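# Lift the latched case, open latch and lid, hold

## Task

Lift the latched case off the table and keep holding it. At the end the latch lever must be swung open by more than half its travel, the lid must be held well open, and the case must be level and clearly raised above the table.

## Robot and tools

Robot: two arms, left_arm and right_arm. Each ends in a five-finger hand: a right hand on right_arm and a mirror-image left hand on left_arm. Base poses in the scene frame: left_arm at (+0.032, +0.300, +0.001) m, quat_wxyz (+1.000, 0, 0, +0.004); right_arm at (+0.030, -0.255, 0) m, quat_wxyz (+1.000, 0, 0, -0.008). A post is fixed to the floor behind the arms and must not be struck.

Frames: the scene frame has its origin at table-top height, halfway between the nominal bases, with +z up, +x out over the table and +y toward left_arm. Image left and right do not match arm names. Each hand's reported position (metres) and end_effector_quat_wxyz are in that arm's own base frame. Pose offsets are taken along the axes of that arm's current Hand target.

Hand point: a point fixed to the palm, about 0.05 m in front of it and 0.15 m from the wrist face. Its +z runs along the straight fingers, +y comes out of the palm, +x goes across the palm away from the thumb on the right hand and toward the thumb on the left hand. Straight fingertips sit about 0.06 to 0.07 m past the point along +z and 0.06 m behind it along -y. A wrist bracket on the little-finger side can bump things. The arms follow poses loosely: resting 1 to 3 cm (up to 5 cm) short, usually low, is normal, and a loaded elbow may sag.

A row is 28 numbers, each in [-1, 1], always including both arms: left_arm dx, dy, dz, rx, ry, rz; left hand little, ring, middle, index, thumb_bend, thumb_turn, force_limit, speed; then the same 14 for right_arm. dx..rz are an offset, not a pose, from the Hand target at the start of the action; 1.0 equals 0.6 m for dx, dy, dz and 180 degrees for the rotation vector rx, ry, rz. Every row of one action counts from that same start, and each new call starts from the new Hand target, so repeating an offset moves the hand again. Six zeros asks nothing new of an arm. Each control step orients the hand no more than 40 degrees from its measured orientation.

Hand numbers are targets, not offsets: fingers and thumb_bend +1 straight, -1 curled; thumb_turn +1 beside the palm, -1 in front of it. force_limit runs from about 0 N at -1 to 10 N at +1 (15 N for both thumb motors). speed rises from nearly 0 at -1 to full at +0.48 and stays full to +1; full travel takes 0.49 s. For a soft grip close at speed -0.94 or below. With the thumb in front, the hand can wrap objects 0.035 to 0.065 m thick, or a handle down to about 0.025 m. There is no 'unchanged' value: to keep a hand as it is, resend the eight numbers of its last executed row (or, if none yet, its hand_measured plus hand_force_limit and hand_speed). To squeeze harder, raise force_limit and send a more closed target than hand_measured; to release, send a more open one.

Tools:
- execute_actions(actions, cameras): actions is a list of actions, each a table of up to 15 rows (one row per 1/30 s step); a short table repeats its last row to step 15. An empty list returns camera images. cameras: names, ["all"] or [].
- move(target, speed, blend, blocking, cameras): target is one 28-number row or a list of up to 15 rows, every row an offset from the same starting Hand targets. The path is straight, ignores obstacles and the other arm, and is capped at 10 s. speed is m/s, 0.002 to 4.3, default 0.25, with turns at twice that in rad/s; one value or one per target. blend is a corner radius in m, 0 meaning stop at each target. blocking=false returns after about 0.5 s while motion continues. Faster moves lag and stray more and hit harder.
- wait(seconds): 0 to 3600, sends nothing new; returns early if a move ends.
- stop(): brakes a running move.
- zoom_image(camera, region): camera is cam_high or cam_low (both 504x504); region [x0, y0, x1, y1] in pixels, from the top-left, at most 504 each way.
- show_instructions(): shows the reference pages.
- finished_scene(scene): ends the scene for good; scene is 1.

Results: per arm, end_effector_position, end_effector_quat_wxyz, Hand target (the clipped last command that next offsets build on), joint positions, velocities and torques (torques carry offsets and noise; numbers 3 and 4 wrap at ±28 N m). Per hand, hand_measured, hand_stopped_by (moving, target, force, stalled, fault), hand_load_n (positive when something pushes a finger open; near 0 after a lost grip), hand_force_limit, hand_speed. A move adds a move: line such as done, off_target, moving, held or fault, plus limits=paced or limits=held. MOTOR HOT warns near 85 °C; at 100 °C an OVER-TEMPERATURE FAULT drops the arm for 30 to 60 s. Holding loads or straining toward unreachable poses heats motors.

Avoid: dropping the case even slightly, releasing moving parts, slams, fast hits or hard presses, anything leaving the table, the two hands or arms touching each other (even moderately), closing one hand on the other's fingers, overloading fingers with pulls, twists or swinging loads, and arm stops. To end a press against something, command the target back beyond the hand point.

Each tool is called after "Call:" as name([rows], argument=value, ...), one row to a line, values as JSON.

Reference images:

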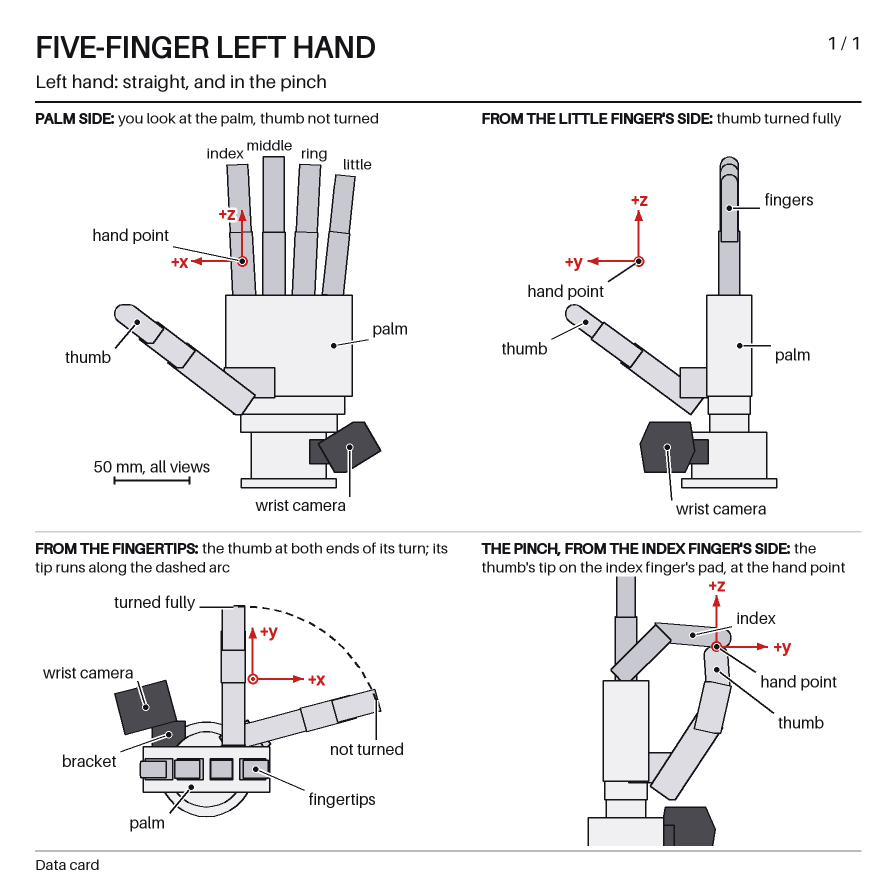

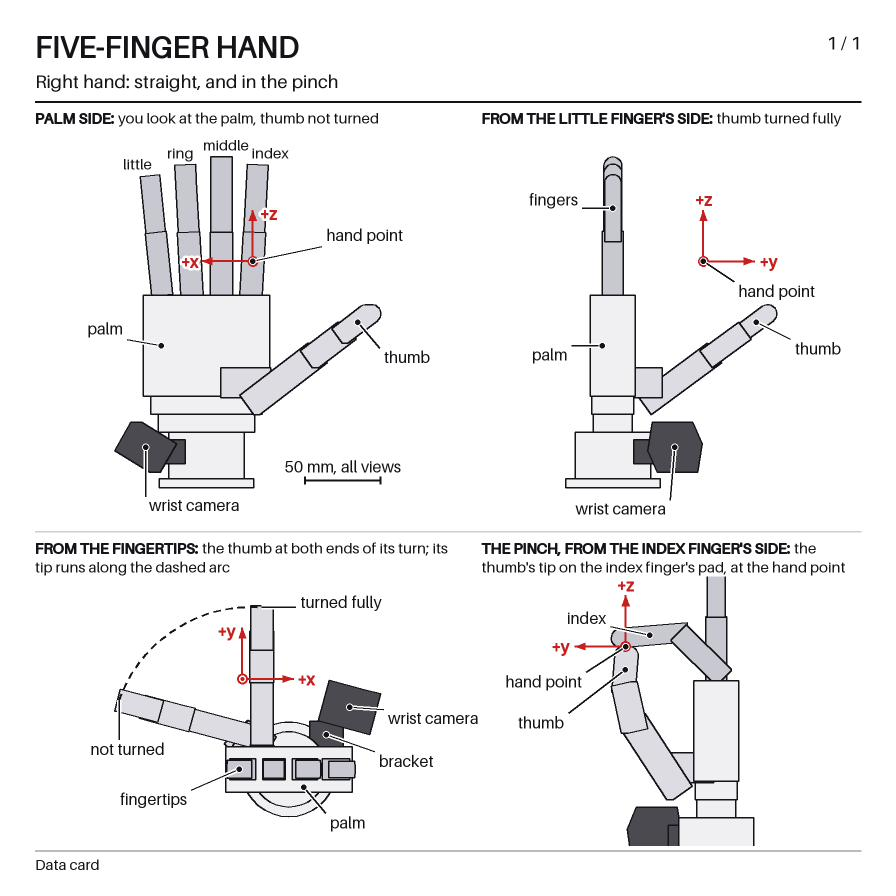

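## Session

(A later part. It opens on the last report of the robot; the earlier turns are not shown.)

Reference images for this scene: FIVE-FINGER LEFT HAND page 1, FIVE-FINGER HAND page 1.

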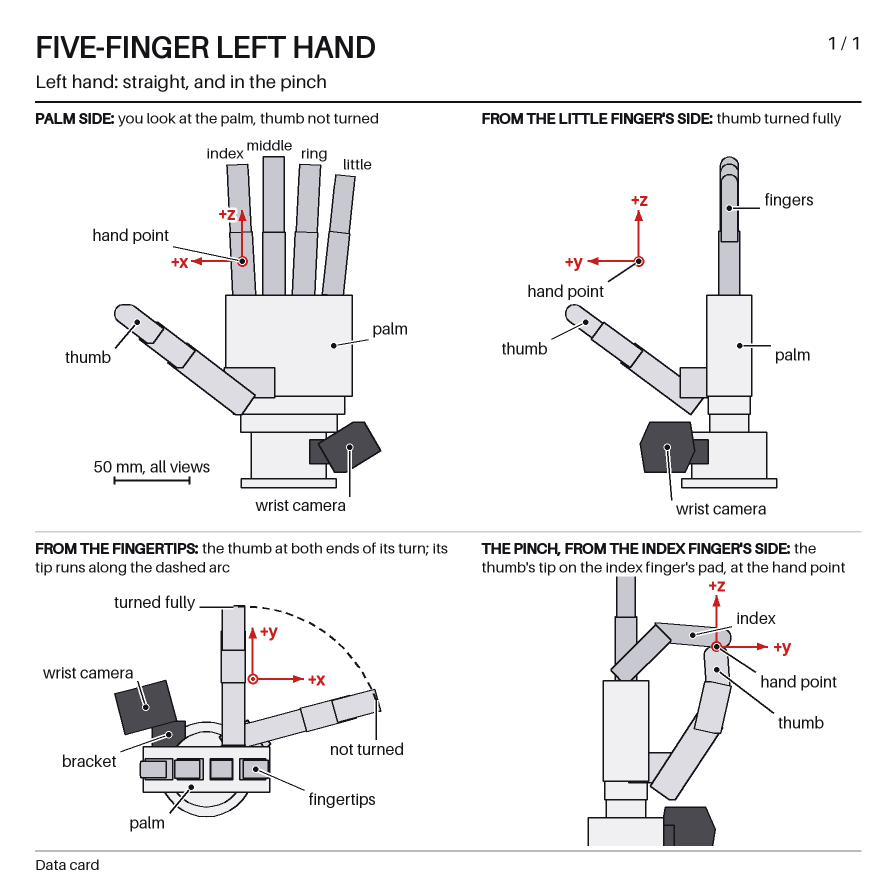

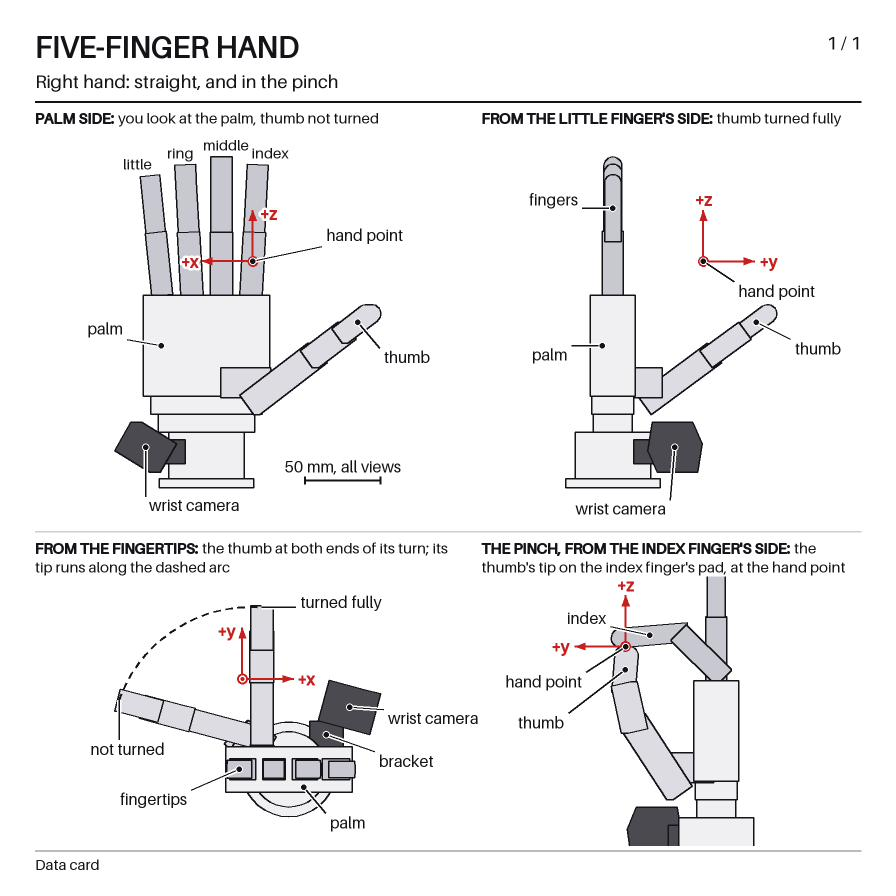

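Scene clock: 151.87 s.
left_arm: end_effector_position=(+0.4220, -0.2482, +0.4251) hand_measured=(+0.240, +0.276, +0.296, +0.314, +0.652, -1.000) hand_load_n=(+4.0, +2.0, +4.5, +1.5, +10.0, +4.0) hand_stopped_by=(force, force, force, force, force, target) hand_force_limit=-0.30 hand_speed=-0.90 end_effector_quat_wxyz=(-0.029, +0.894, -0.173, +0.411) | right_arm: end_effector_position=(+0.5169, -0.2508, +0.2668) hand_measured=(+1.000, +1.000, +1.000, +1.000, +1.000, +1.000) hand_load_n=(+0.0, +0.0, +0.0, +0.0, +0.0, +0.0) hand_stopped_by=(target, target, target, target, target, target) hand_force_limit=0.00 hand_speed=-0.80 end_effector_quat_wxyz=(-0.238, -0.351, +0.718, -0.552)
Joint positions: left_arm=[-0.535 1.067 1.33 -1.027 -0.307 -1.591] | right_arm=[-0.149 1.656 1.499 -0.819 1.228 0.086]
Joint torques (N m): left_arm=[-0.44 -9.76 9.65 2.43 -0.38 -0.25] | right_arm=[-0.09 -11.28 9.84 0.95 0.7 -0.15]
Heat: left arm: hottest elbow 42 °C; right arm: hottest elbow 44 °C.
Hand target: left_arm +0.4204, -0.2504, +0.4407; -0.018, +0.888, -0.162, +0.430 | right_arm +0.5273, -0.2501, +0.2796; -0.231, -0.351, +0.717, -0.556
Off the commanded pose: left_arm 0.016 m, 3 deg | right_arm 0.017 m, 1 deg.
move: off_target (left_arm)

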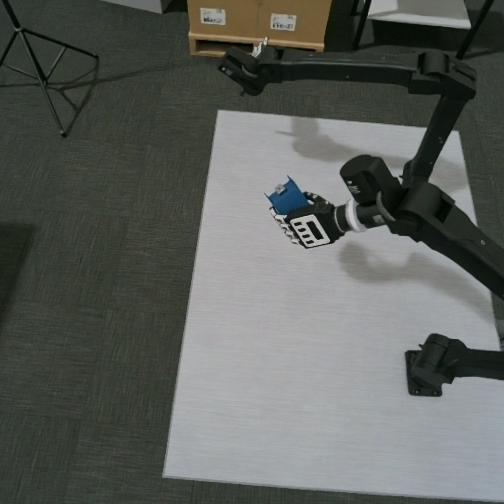

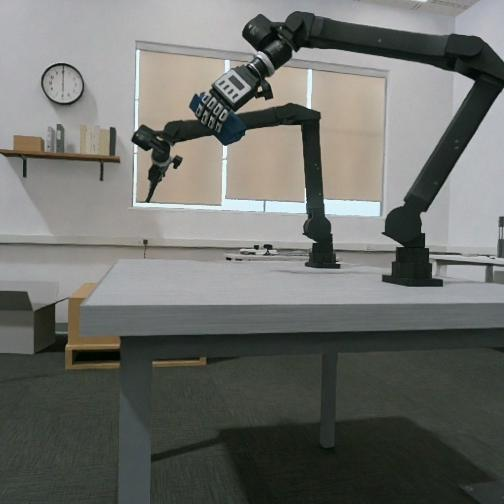

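Call:
move(target=[0,0,0,0.316,-0.0714,-0.262,-0.2,-0.2,-0.2,-0.2,-0.2,-1,-0.3,-0.9,0,0,0,0,0,0,1,1,1,1,1,1,0.0,-0.8], speed=0.2, cameras=["all"])

Scene clock: 161.10 s.
left_arm: end_effector_position=(+0.4250, -0.2507, +0.4269) hand_measured=(+0.240, +0.276, +0.296, +0.314, +0.652, -1.000) hand_load_n=(+4.0, +2.0, +4.0, +1.5, +10.0, +3.5) hand_stopped_by=(force, force, force, force, force, target) hand_force_limit=-0.30 hand_speed=-0.90 end_effector_quat_wxyz=(-0.209, +0.793, +0.074, +0.568) | right_arm: end_effector_position=(+0.5169, -0.2508, +0.2668) hand_measured=(+1.000, +1.000, +1.000, +1.000, +1.000, +1.000) hand_load_n=(+0.0, +0.0, +0.0, +0.0, +0.0, +0.0) hand_stopped_by=(target, target, target, target, target, target) hand_force_limit=0.00 hand_speed=-0.80 end_effector_quat_wxyz=(-0.238, -0.351, +0.718, -0.552)
Joint positions: left_arm=[-0.882 1.135 1.184 -0.905 -1.209 -2.135] | right_arm=[-0.149 1.656 1.499 -0.819 1.228 0.086]
Joint torques (N m): left_arm=[-0.44 -10.7 9.47 1.96 -1.12 -0.26] | right_arm=[-0.15 -11.28 9.84 0.94 0.7 -0.15]
Heat: left arm: hottest elbow 41 °C; right arm: hottest elbow 44 °C.
Hand target: left_arm +0.4205, -0.2503, +0.4408; -0.268, +0.812, +0.357, +0.377 | right_arm +0.5273, -0.2501, +0.2796; -0.231, -0.351, +0.717, -0.556
Off the commanded pose: left_arm 0.015 m, 48 deg; orientation clipped | right_arm 0.017 m, 1 deg.
joint sent to its limit (left arm) — joint 6 (wrist roll), lower limit. The joint targets are off in orientation, not in position.
move: off_target (left_arm); limits=paced

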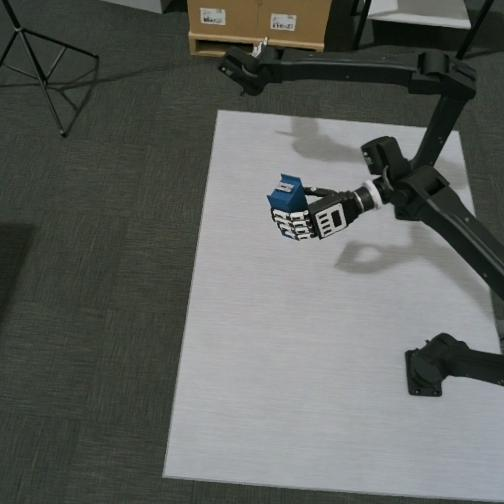

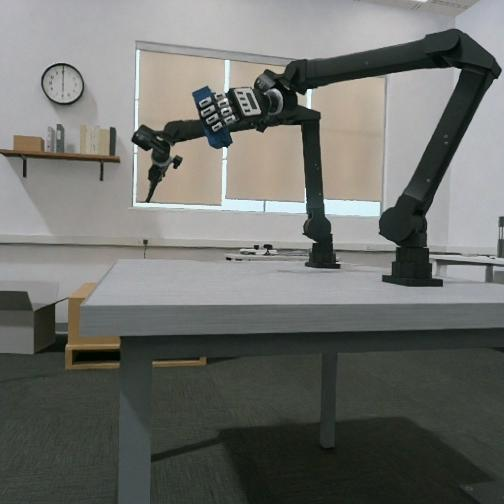

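Call:
zoom_image(camera="cam_high", region=[260, 165, 320, 225])

Call:
zoom_image(camera="cam_low", region=[180, 75, 260, 155])

Scaled by 8.400.

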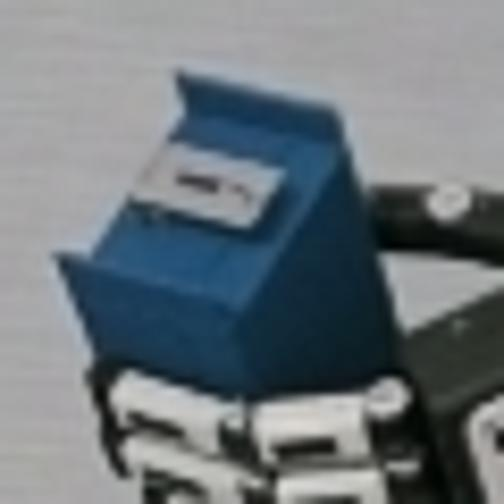

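Scaled by 6.300.

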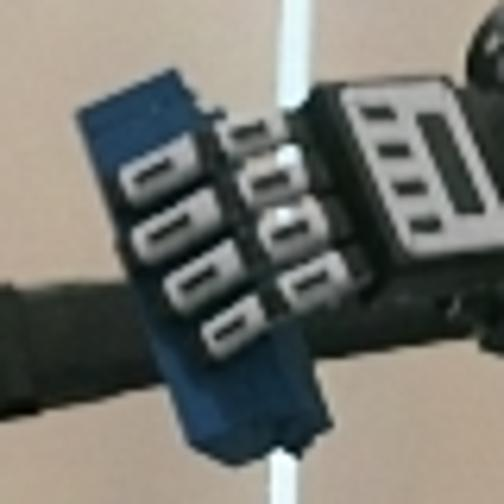

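Call:
move(target=[0.341,-0.490,0.562,0.1535,0.0721,-0.0453,-0.2,-0.2,-0.2,-0.2,-0.2,-1,-0.3,-0.9,0,0,0,0,0,0,1,1,1,1,1,1,0.0,-0.8], speed=0.2, cameras=["all"])

Scene clock: 182.97 s.
left_arm: end_effector_position=(+0.4192, +0.2399, +0.4185) hand_measured=(+0.240, +0.276, +0.296, +0.314, +0.652, -1.000) hand_load_n=(+4.0, +2.0, +4.0, +1.5, +10.0, +4.0) hand_stopped_by=(force, force, force, force, force, target) hand_force_limit=-0.30 hand_speed=-0.90 end_effector_quat_wxyz=(-0.480, +0.672, +0.440, +0.353) | right_arm: end_effector_position=(+0.5169, -0.2508, +0.2668) hand_measured=(+1.000, +1.000, +1.000, +1.000, +1.000, +1.000) hand_load_n=(+0.0, +0.0, +0.0, +0.0, +0.0, +0.0) hand_stopped_by=(target, target, target, target, target, target) hand_force_limit=0.00 hand_speed=-0.80 end_effector_quat_wxyz=(-0.238, -0.351, +0.718, -0.552)
Joint positions: left_arm=[0.163 1.132 1.199 -1.02 -1.206 -2.135] | right_arm=[-0.149 1.656 1.499 -0.819 1.228 0.086]
Joint torques (N m): left_arm=[0.03 -9.23 14.68 1.62 -1.02 -0.15] | right_arm=[-0.09 -11.28 9.84 0.96 0.7 -0.15]
Heat: left arm: hottest elbow 40 °C; right arm: hottest elbow 44 °C.
Hand target: left_arm +0.4270, +0.2412, +0.4604; -0.464, +0.650, +0.460, +0.387 | right_arm +0.5273, -0.2501, +0.2796; -0.231, -0.351, +0.717, -0.556
Off the commanded pose: left_arm 0.043 m, 5 deg | right_arm 0.017 m, 1 deg.
move: off_target (left_arm)

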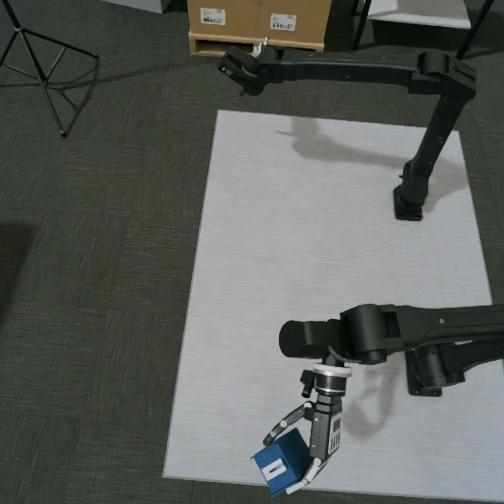

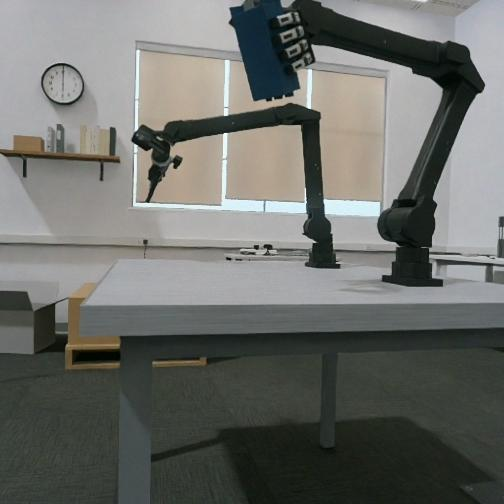

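Call:
zoom_image(camera="cam_high", region=[242, 420, 318, 496])

Call:
zoom_image(camera="cam_low", region=[215, 0, 335, 120])

Scaled by 6.632.

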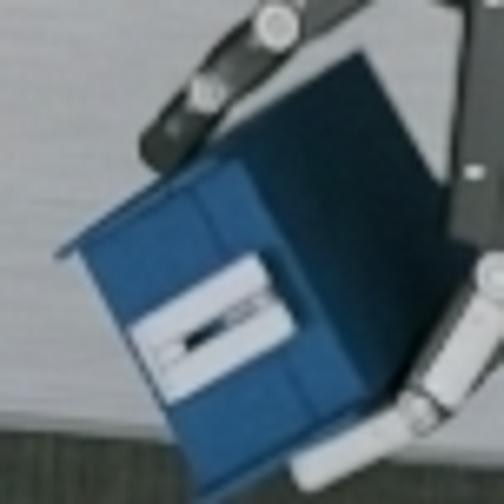

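Scaled by 4.200.

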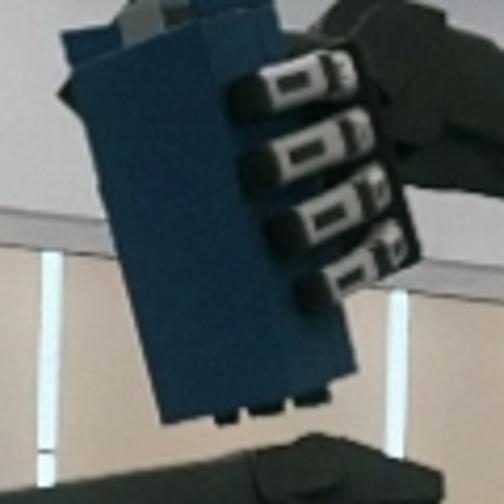

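Call:
zoom_image(camera="cam_high", region=[256, 452, 292, 488])

Call:
zoom_image(camera="cam_low", region=[220, 0, 290, 40])

Scaled by 14.000.

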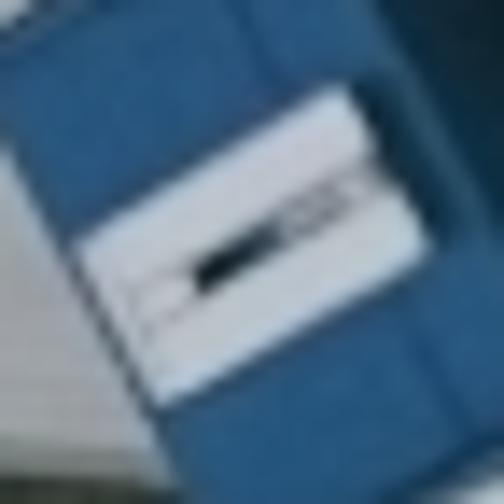

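Scaled by 7.200.

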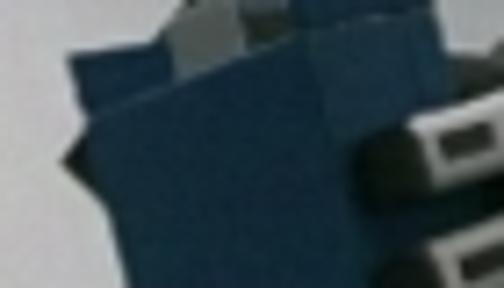

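Call:
move(target=[-0.155,0.0412,0.0447,0,0,0,-0.2,-0.2,-0.2,-0.2,-0.2,-1,-0.3,-0.9,0,0,0,0,0,0,1,1,1,1,1,1,0.0,-0.8], speed=0.15, cameras=["all"])

Call:
zoom_image(camera="cam_low", region=[215, 30, 275, 90])

Call:
zoom_image(camera="cam_high", region=[242, 410, 312, 480])

Scene clock: 192.00 s.
left_arm: end_effector_position=(+0.4249, +0.2407, +0.3525) hand_measured=(+0.240, +0.276, +0.296, +0.314, +0.652, -1.000) hand_load_n=(+4.0, +1.5, +4.0, +2.0, +10.0, +4.0) hand_stopped_by=(force, force, force, force, force, target) hand_force_limit=-0.30 hand_speed=-0.90 end_effector_quat_wxyz=(-0.470, +0.659, +0.452, +0.374) | right_arm: end_effector_position=(+0.5169, -0.2508, +0.2668) hand_measured=(+1.000, +1.000, +1.000, +1.000, +1.000, +1.000) hand_load_n=(+0.0, +0.0, +0.0, +0.0, +0.0, +0.0) hand_stopped_by=(target, target, target, target, target, target) hand_force_limit=0.00 hand_speed=-0.80 end_effector_quat_wxyz=(-0.238, -0.351, +0.718, -0.552)
Joint positions: left_arm=[0.163 1.137 1.007 -0.764 -1.205 -2.135] | right_arm=[-0.149 1.656 1.499 -0.819 1.228 0.086]
Joint torques (N m): left_arm=[0.15 -9.64 9.72 1.88 -0.98 -0.14] | right_arm=[-0.09 -11.34 9.84 0.95 0.7 -0.15]
Heat: left arm: hottest elbow 43 °C; right arm: hottest elbow 44 °C.
Hand target: left_arm +0.4270, +0.2411, +0.3606; -0.464, +0.650, +0.460, +0.387 | right_arm +0.5273, -0.2501, +0.2796; -0.231, -0.351, +0.717, -0.556
Off the commanded pose: left_arm 0.008 m, 2 deg | right_arm 0.017 m, 1 deg.
move: done

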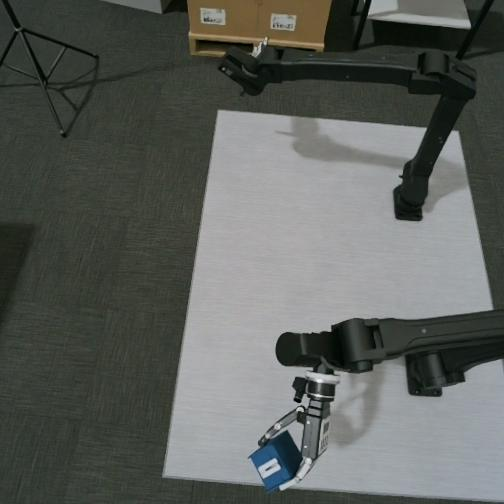

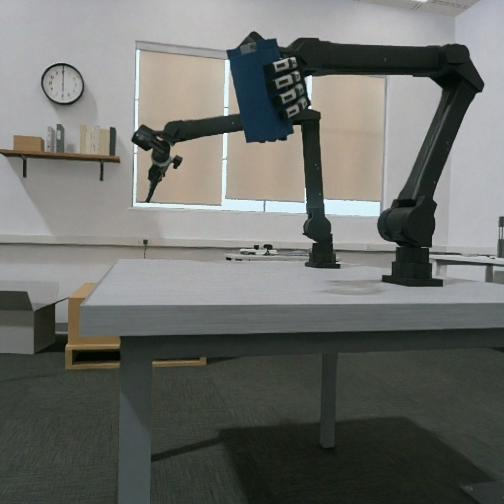

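Scaled by 8.400.

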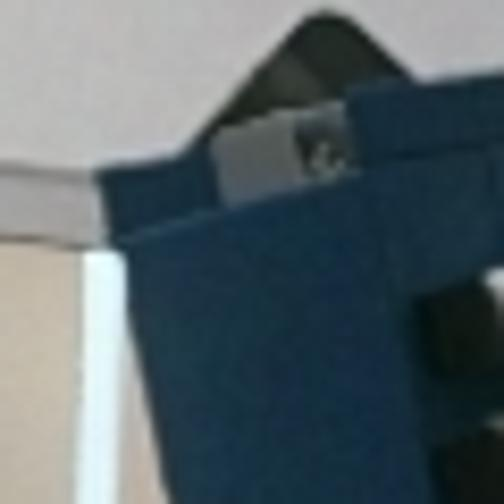

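Scaled by 7.200.

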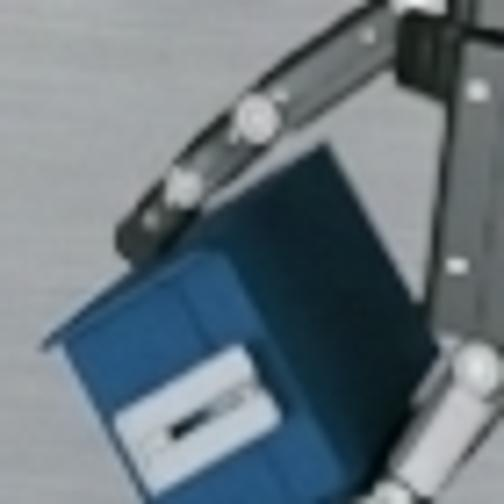

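Call:
move(target=[0.155,-0.0412,-0.0447,0,0,0.25,-0.2,-0.2,-0.2,-0.2,-0.2,-1,-0.3,-0.9,0,0,0,0,0,0,1,1,1,1,1,1,0.0,-0.8], speed=0.15, cameras=["all"])

Scene clock: 202.13 s.
left_arm: end_effector_position=(+0.4236, +0.2363, +0.4294) hand_measured=(+0.240, +0.276, +0.296, +0.314, +0.652, -1.000) hand_load_n=(+3.5, +1.5, +4.0, +1.5, +10.5, +4.0) hand_stopped_by=(force, force, force, force, force, target) hand_force_limit=-0.30 hand_speed=-0.90 end_effector_quat_wxyz=(-0.576, +0.784, +0.163, +0.165) | right_arm: end_effector_position=(+0.5169, -0.2508, +0.2668) hand_measured=(+1.000, +1.000, +1.000, +1.000, +1.000, +1.000) hand_load_n=(+0.0, +0.0, +0.0, -0.5, +0.0, +0.0) hand_stopped_by=(target, target, target, target, target, target) hand_force_limit=0.00 hand_speed=-0.80 end_effector_quat_wxyz=(-0.238, -0.351, +0.718, -0.552)
Joint positions: left_arm=[0.184 1.174 1.363 -1.048 -1.188 -1.305] | right_arm=[-0.149 1.656 1.499 -0.819 1.228 0.086]
Joint torques (N m): left_arm=[0.85 -9.17 14.26 0.94 -0.9 0.09] | right_arm=[-0.15 -11.28 9.84 0.95 0.7 -0.15]
Heat: left arm: hottest elbow 44 °C; right arm: hottest elbow 45 °C.
Hand target: left_arm +0.4269, +0.2412, +0.4606; -0.577, +0.777, +0.177, +0.180 | right_arm +0.5273, -0.2501, +0.2796; -0.231, -0.351, +0.717, -0.556
Off the commanded pose: left_arm 0.032 m, 3 deg | right_arm 0.017 m, 1 deg.
move: off_target (left_arm)

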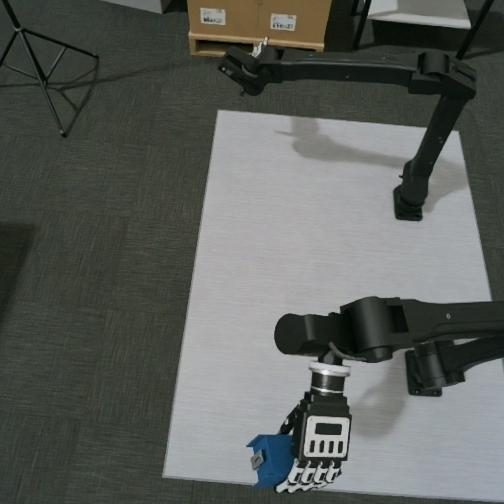

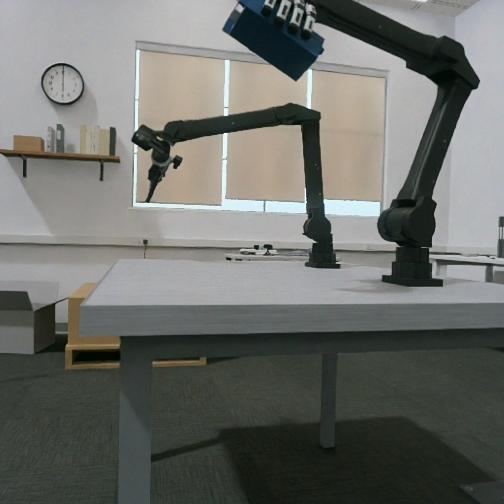

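Call:
zoom_image(camera="cam_high", region=[240, 425, 300, 485])

Call:
zoom_image(camera="cam_high", region=[246, 440, 282, 476])

Call:
zoom_image(camera="cam_low", region=[220, 0, 290, 60])

Scaled by 8.400.

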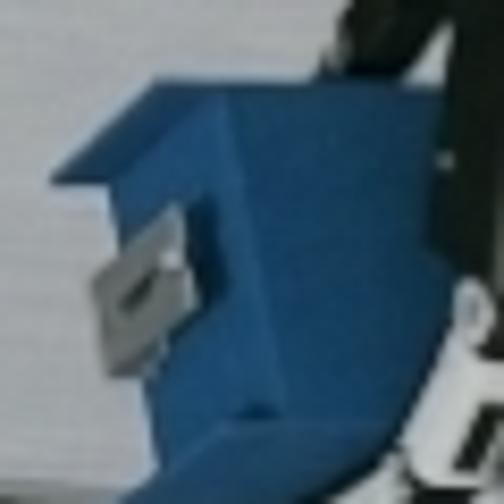

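Scaled by 14.000.

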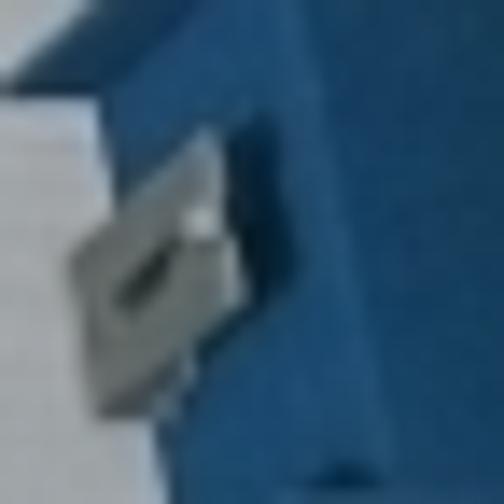

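Scaled by 7.200.

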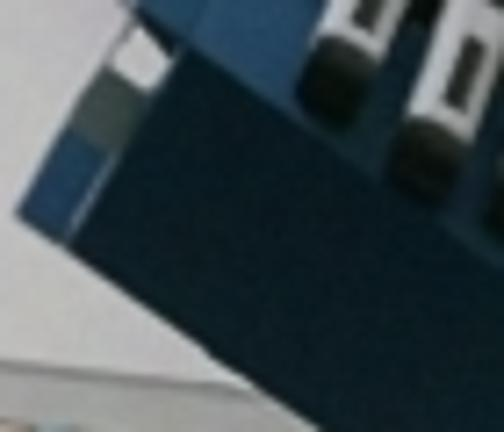

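Call:
move(target=[-0.4157,0.5408,-0.804,-0.2191,0.4022,0.3623,-0.2,-0.2,-0.2,-0.2,-0.2,-1,-0.3,-0.9,0,0,0,0,0,0,1,1,1,1,1,1,0.0,-0.8], speed=0.2, cameras=["all"])

Scene clock: 223.40 s.
left_arm: end_effector_position=(+0.3196, -0.3128, +0.1760) hand_measured=(+0.240, +0.276, +0.296, +0.314, +0.652, -1.000) hand_load_n=(+3.5, +1.5, +4.5, +2.0, +10.0, +4.5) hand_stopped_by=(force, force, force, force, force, target) hand_force_limit=-0.30 hand_speed=-0.90 end_effector_quat_wxyz=(-0.306, +0.637, -0.651, +0.277) | right_arm: end_effector_position=(+0.5169, -0.2508, +0.2668) hand_measured=(+1.000, +1.000, +1.000, +1.000, +1.000, +1.000) hand_load_n=(+0.0, +0.0, +0.0, +0.0, +0.0, +0.0) hand_stopped_by=(target, target, target, target, target, target) hand_force_limit=0.00 hand_speed=-0.80 end_effector_quat_wxyz=(-0.238, -0.351, +0.718, -0.552)
Joint positions: left_arm=[-0.935 1.206 0.953 -0.748 -0.671 -0.708] | right_arm=[-0.149 1.656 1.499 -0.819 1.228 0.086]
Joint torques (N m): left_arm=[-0.03 -10.17 12.19 1.77 -0.71 0.19] | right_arm=[-0.15 -11.28 9.85 0.95 0.7 -0.15]
Heat: left arm: hottest elbow 44 °C; right arm: hottest elbow 45 °C.
Hand target: left_arm +0.3289, -0.3267, +0.1995; -0.305, +0.633, -0.645, +0.303 | right_arm +0.5273, -0.2501, +0.2796; -0.231, -0.351, +0.717, -0.556
Off the commanded pose: left_arm 0.029 m, 3 deg | right_arm 0.017 m, 1 deg.
move: off_target (left_arm)

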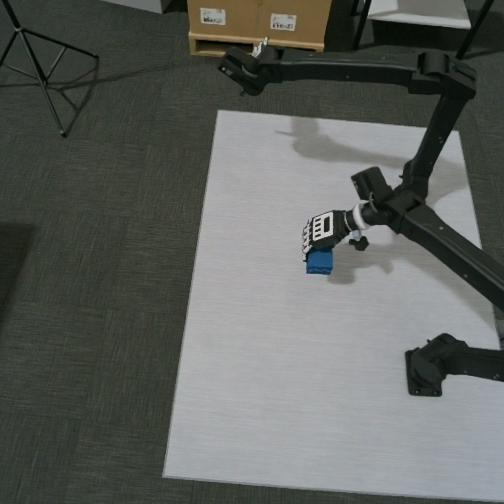

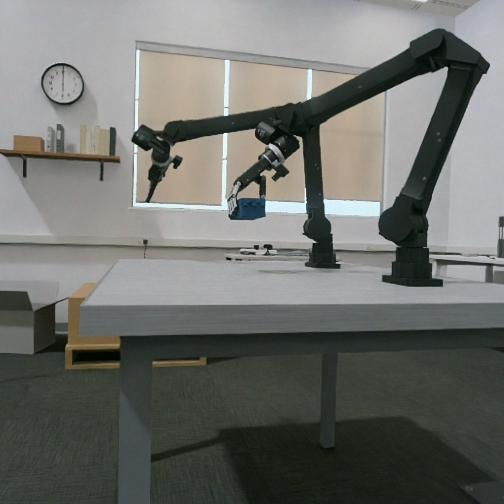

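Call:
move(target=[0,0.1885,0.1523,0.006,0.005,-0.003,-0.2,-0.2,-0.2,-0.2,-0.2,-1,-0.3,-0.9,0,0,0,0,0,0,1,1,1,1,1,1,0.0,-0.8], speed=0.1, cameras=["all"])

Call:
zoom_image(camera="cam_low", region=[210, 210, 290, 290])

Scene clock: 229.17 s.
left_arm: end_effector_position=(+0.3257, -0.3208, +0.0495) hand_measured=(+0.240, +0.276, +0.296, +0.314, +0.652, -1.000) hand_load_n=(+3.5, +1.5, +4.0, +2.0, +10.0, +4.5) hand_stopped_by=(force, force, force, force, force, target) hand_force_limit=-0.30 hand_speed=-0.90 end_effector_quat_wxyz=(-0.303, +0.635, -0.641, +0.306) | right_arm: end_effector_position=(+0.5169, -0.2508, +0.2668) hand_measured=(+1.000, +1.000, +1.000, +1.000, +1.000, +1.000) hand_load_n=(+0.0, +0.0, +0.0, +0.0, +0.0, +0.0) hand_stopped_by=(target, target, target, target, target, target) hand_force_limit=0.00 hand_speed=-0.80 end_effector_quat_wxyz=(-0.238, -0.351, +0.718, -0.552)
Joint positions: left_arm=[-0.935 1.377 0.706 -0.261 -0.67 -0.696] | right_arm=[-0.149 1.656 1.499 -0.819 1.228 0.086]
Joint torques (N m): left_arm=[0.03 -10.81 7.79 1.92 -0.64 0.14] | right_arm=[-0.15 -11.34 9.84 0.95 0.7 -0.15]
Heat: left arm: hottest elbow 44 °C; right arm: hottest elbow 45 °C.
Hand target: left_arm +0.3283, -0.3253, +0.0541; -0.304, +0.630, -0.641, +0.315 | right_arm +0.5273, -0.2501, +0.2796; -0.231, -0.351, +0.717, -0.556
Off the commanded pose: left_arm 0.007 m, 1 deg | right_arm 0.017 m, 1 deg.
move: done

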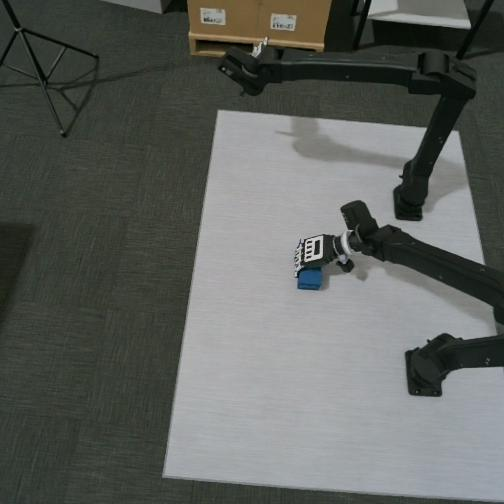

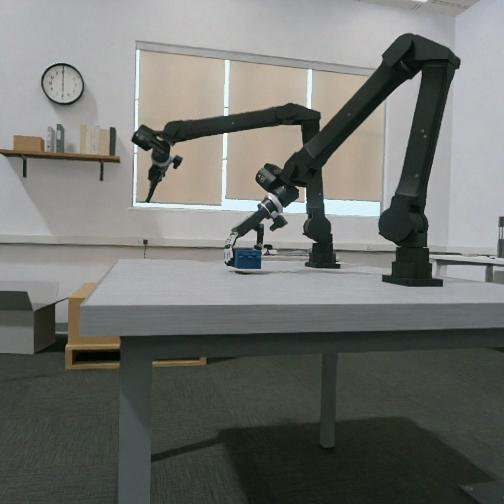

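Scaled by 6.300.

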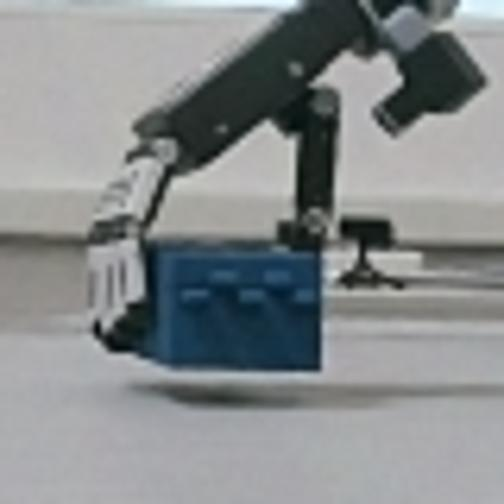

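Call:
move(target=[0,0.0234,0.0189,0,0,0,-0.2,-0.2,-0.2,-0.2,-0.2,-1,-0.3,-0.9,0,0,0,0,0,0,1,1,1,1,1,1,0.0,-0.8], speed=0.03, cameras=["all"])

Call:
zoom_image(camera="cam_low", region=[210, 210, 290, 290])

Call:
zoom_image(camera="cam_high", region=[270, 220, 340, 290])

Scene clock: 231.43 s.
left_arm: end_effector_position=(+0.3271, -0.3226, +0.0352) hand_measured=(+0.240, +0.276, +0.296, +0.314, +0.652, -1.000) hand_load_n=(+3.5, +1.5, +4.0, +2.0, +10.0, +4.5) hand_stopped_by=(force, force, force, force, force, target) hand_force_limit=-0.30 hand_speed=-0.90 end_effector_quat_wxyz=(-0.303, +0.635, -0.640, +0.309) | right_arm: end_effector_position=(+0.5169, -0.2508, +0.2668) hand_measured=(+1.000, +1.000, +1.000, +1.000, +1.000, +1.000) hand_load_n=(+0.0, +0.0, +0.0, +0.0, +0.0, +0.0) hand_stopped_by=(target, target, target, target, target, target) hand_force_limit=0.00 hand_speed=-0.80 end_effector_quat_wxyz=(-0.238, -0.351, +0.718, -0.552)
Joint positions: left_arm=[-0.935 1.411 0.688 -0.2 -0.67 -0.694] | right_arm=[-0.149 1.656 1.499 -0.819 1.228 0.086]
Joint torques (N m): left_arm=[0.09 -10.64 7.17 1.94 -0.63 0.13] | right_arm=[-0.15 -11.34 9.85 0.95 0.7 -0.15]
Heat: left arm: hottest elbow 43 °C; right arm: hottest elbow 45 °C.
Hand target: left_arm +0.3286, -0.3253, +0.0359; -0.304, +0.630, -0.641, +0.315 | right_arm +0.5273, -0.2501, +0.2796; -0.231, -0.351, +0.717, -0.556
Off the commanded pose: left_arm 0.003 m, 1 deg | right_arm 0.017 m, 1 deg.
move: done

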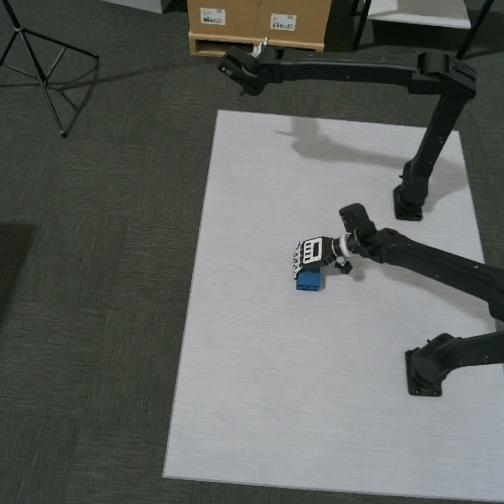

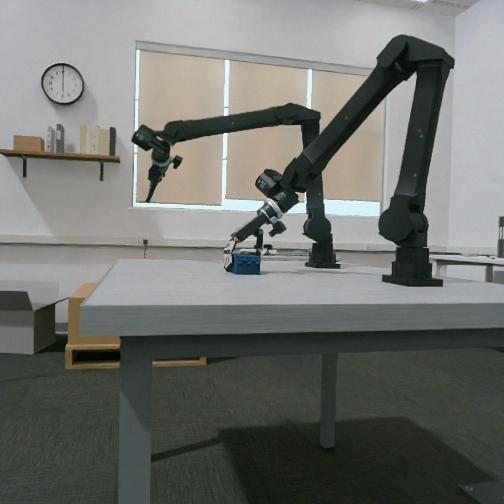

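Scaled by 6.300.

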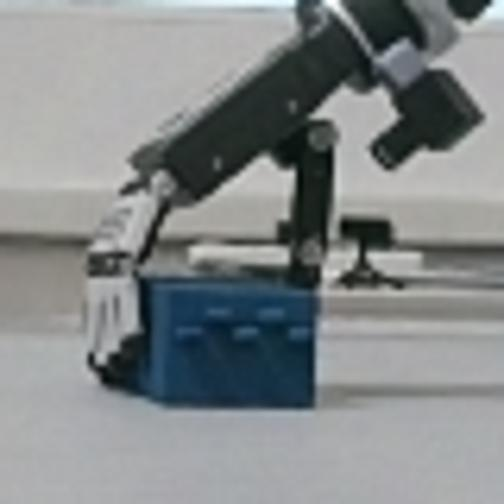

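Scaled by 7.200.

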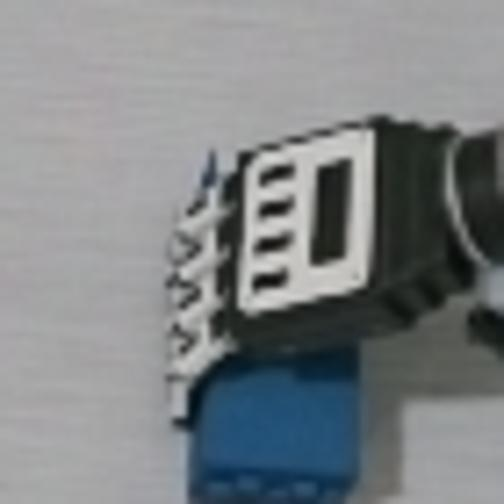

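Call:
move(target=[0,0.005,0.004,0,0,0,-0.2,-0.2,-0.2,-0.2,-0.2,-1,-0.3,-0.9,0,0,0,0,0,0,1,1,1,1,1,1,0.0,-0.8], speed=0.03)

Scene clock: 232.63 s.
left_arm: end_effector_position=(+0.3286, -0.3245, +0.0354) hand_measured=(+0.240, +0.276, +0.296, +0.314, +0.652, -1.000) hand_load_n=(+3.5, +1.5, +4.0, +2.0, +10.0, +4.5) hand_stopped_by=(force, force, force, force, force, target) hand_force_limit=-0.30 hand_speed=-0.90 end_effector_quat_wxyz=(-0.303, +0.634, -0.639, +0.313) | right_arm: end_effector_position=(+0.5169, -0.2508, +0.2668) hand_measured=(+1.000, +1.000, +1.000, +1.000, +1.000, +1.000) hand_load_n=(+0.0, +0.0, +0.0, +0.0, +0.0, +0.0) hand_stopped_by=(target, target, target, target, target, target) hand_force_limit=0.00 hand_speed=-0.80 end_effector_quat_wxyz=(-0.238, -0.351, +0.718, -0.552)
Joint positions: left_arm=[-0.935 1.415 0.688 -0.187 -0.67 -0.69] | right_arm=[-0.149 1.656 1.499 -0.819 1.228 0.086]
Joint torques (N m): left_arm=[0.15 -10.17 6.82 1.95 -0.62 0.1] | right_arm=[-0.15 -11.34 9.84 0.95 0.7 -0.15]
Heat: left arm: hottest elbow 43 °C; right arm: hottest elbow 45 °C.
Hand target: left_arm +0.3286, -0.3254, +0.0321; -0.304, +0.630, -0.641, +0.315 | right_arm +0.5273, -0.2501, +0.2796; -0.231, -0.351, +0.717, -0.556
Off the commanded pose: left_arm 0.003 m, 1 deg | right_arm 0.017 m, 1 deg.
move: done

Call:
move([
  [0.001,-0.157,-0.123,0,0,0,-0.2,-0.2,-0.2,-0.2,-0.2,-1,-0.3,-0.9,0,0,0,0,0,0,1,1,1,1,1,1,0.0,-0.8],
  [-0.902,-0.930,-0.6255,0.1207,-0.370,-0.422,-0.2,-0.2,-0.2,-0.2,-0.2,-1,-0.3,-0.9,0,0,0,0,0,0,1,1,1,1,1,1,0.0,-0.8],
], speed=[0.1, 0.22], blend=0.03, cameras=["all"])

Scene clock: 255.67 s.
left_arm: end_effector_position=(+0.3972, +0.2213, +0.6797) hand_measured=(+0.240, +0.276, +0.296, +0.314, +0.652, -1.000) hand_load_n=(+4.0, +1.5, +4.0, +1.5, +10.0, +4.0) hand_stopped_by=(force, force, force, force, force, target) hand_force_limit=-0.30 hand_speed=-0.90 end_effector_quat_wxyz=(-0.476, +0.834, +0.132, +0.245) | right_arm: end_effector_position=(+0.5169, -0.2508, +0.2668) hand_measured=(+1.000, +1.000, +1.000, +1.000, +1.000, +1.000) hand_load_n=(+0.0, +0.0, +0.0, +0.0, +0.0, +0.0) hand_stopped_by=(target, target, target, target, target, target) hand_force_limit=0.00 hand_speed=-0.80 end_effector_quat_wxyz=(-0.238, -0.351, +0.718, -0.552)
Joint positions: left_arm=[0.289 1.439 2.444 -1.695 -0.837 -1.182] | right_arm=[-0.149 1.656 1.499 -0.819 1.228 0.086]
Joint torques (N m): left_arm=[0.32 -9.47 9.73 1.29 -0.72 0.08] | right_arm=[-0.09 -11.34 9.84 0.94 0.7 -0.15]
Heat: left arm: hottest elbow 43 °C; right arm: hottest elbow 45 °C.
Hand target: left_arm +0.3884, +0.2196, +0.6990; -0.435, +0.870, +0.172, +0.158 | right_arm +0.5273, -0.2501, +0.2796; -0.231, -0.351, +0.717, -0.556
Off the commanded pose: left_arm 0.021 m, 13 deg | right_arm 0.017 m, 1 deg.
joint sent to its limit (left arm) — joint 4 (wrist pitch), lower limit. The joint targets are off in orientation, not in position.
move: off_target (left_arm)

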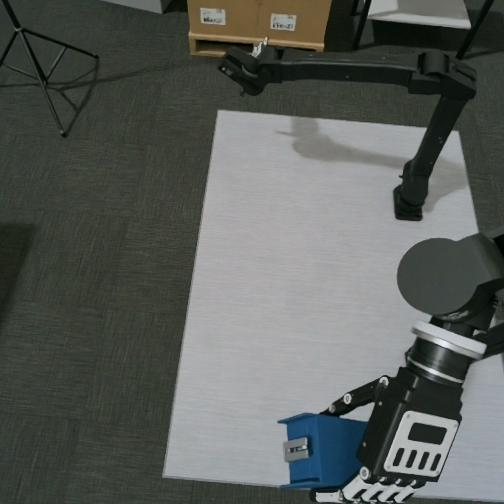

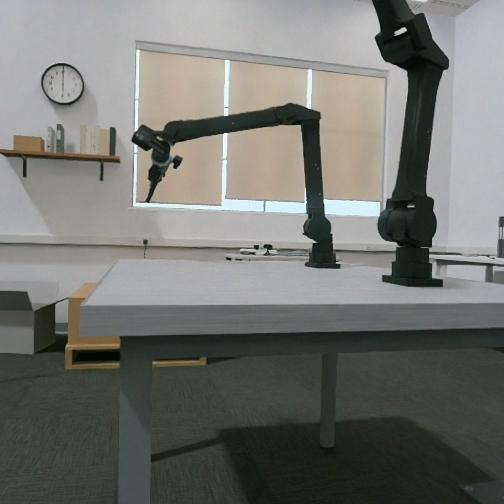

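Call:
zoom_image(camera="cam_high", region=[268, 404, 368, 504])

Call:
zoom_image(camera="cam_high", region=[275, 425, 325, 475])

Scaled by 5.040.

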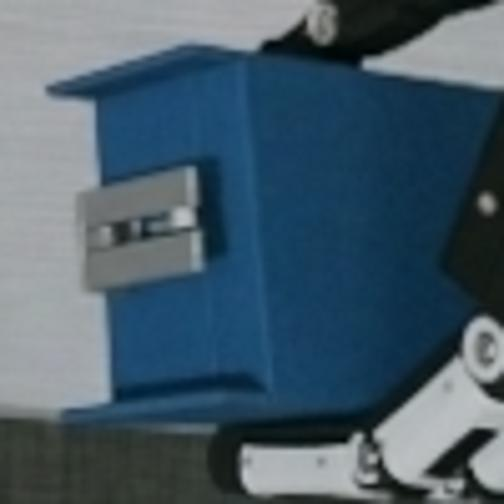

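Scaled by 10.080.

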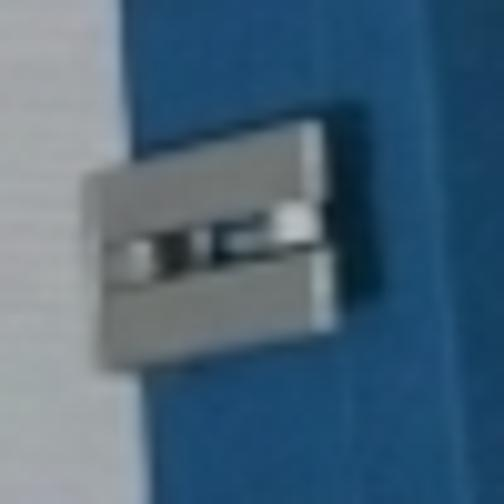

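Call:
move(target=[-0.334,0.6865,-0.221,-0.1207,0.370,0.422,-0.2,-0.2,-0.2,-0.2,-0.2,-1,-0.3,-0.9,0,0,0,0,0,0,1,1,1,1,1,1,0.0,-0.8], speed=0.22)

Scene clock: 286.73 s.
left_arm: end_effector_position=(+0.3696, -0.1500, +0.3933) hand_measured=(+0.240, +0.276, +0.296, +0.314, +0.652, -1.000) hand_load_n=(+3.5, +1.5, +4.5, +2.0, +10.0, +4.5) hand_stopped_by=(force, force, force, force, force, target) hand_force_limit=-0.30 hand_speed=-0.90 end_effector_quat_wxyz=(-0.297, +0.639, -0.641, +0.304) | right_arm: end_effector_position=(+0.5169, -0.2508, +0.2668) hand_measured=(+1.000, +1.000, +1.000, +1.000, +1.000, +1.000) hand_load_n=(+0.0, +0.0, +0.0, +0.0, +0.0, -0.5) hand_stopped_by=(target, target, target, target, target, target) hand_force_limit=0.00 hand_speed=-0.80 end_effector_quat_wxyz=(-0.238, -0.351, +0.718, -0.552)
Joint positions: left_arm=[-0.424 0.987 1.332 -1.081 -0.312 -0.281] | right_arm=[-0.149 1.656 1.499 -0.819 1.228 0.086]
Joint torques (N m): left_arm=[-0.09 -6.83 9.68 2.36 -0.34 0.16] | right_arm=[-0.15 -11.28 9.84 0.94 0.7 -0.15]
Heat: left arm: hottest elbow 43 °C; right arm: hottest elbow 45 °C.
Hand target: left_arm +0.3726, -0.1520, +0.4005; -0.304, +0.630, -0.641, +0.315 | right_arm +0.5273, -0.2501, +0.2796; -0.231, -0.351, +0.717, -0.556
Off the commanded pose: left_arm 0.008 m, 2 deg | right_arm 0.017 m, 1 deg.
move: done

Call:
move(target=[0.2562,0.2723,0.1967,-0.0036,0.3934,0.3078,-0.2,-0.2,-0.2,-0.2,-0.2,-1,-0.3,-0.9,0,0,0,0,0,0,1,1,1,1,1,1,0.0,-0.8], speed=0.2, cameras=["all"])

Scene clock: 292.97 s.
left_arm: end_effector_position=(+0.3442, -0.2956, +0.1737) hand_measured=(+0.240, +0.276, +0.296, +0.314, +0.652, -1.000) hand_load_n=(+3.5, +1.5, +4.0, +1.5, +10.0, +4.5) hand_stopped_by=(force, force, force, force, force, target) hand_force_limit=-0.30 hand_speed=-0.90 end_effector_quat_wxyz=(-0.031, -0.015, +0.905, -0.425) | right_arm: end_effector_position=(+0.5169, -0.2508, +0.2668) hand_measured=(+1.000, +1.000, +1.000, +1.000, +1.000, +1.000) hand_load_n=(+0.0, +0.0, +0.0, +0.0, +0.0, +0.0) hand_stopped_by=(target, target, target, target, target, target) hand_force_limit=0.00 hand_speed=-0.80 end_effector_quat_wxyz=(-0.238, -0.351, +0.718, -0.552)
Joint positions: left_arm=[-0.444 1.417 1.135 -0.861 0.795 0.912] | right_arm=[-0.149 1.656 1.499 -0.819 1.228 0.086]
Joint torques (N m): left_arm=[-0.21 -12.98 13.75 0.66 0.78 0.14] | right_arm=[-0.15 -11.34 9.84 0.95 0.7 -0.15]
Heat: left arm: hottest elbow 44 °C; right arm: hottest elbow 45 °C.
Hand target: left_arm +0.3617, -0.3070, +0.2002; -0.008, +0.007, +0.899, -0.438 | right_arm +0.5273, -0.2501, +0.2796; -0.231, -0.351, +0.717, -0.556
Off the commanded pose: left_arm 0.034 m, 4 deg | right_arm 0.017 m, 1 deg.
move: off_target (left_arm)

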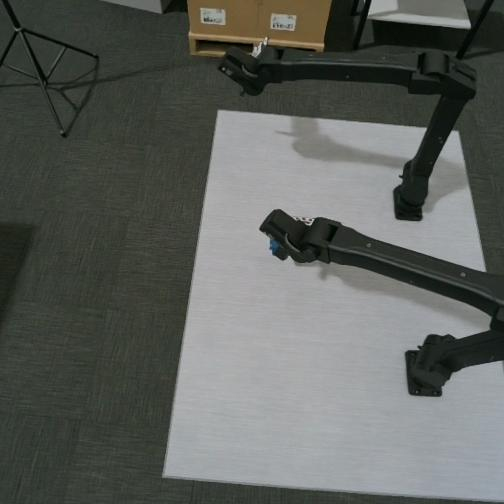

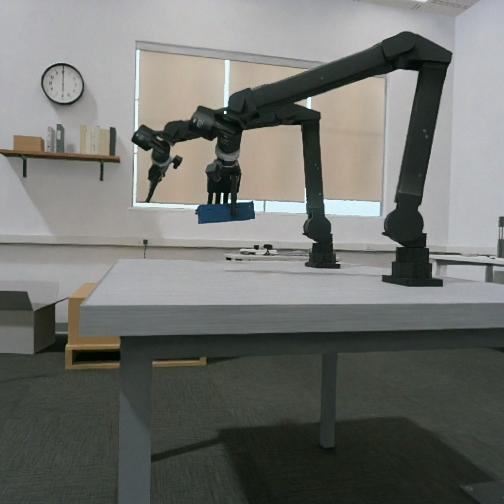

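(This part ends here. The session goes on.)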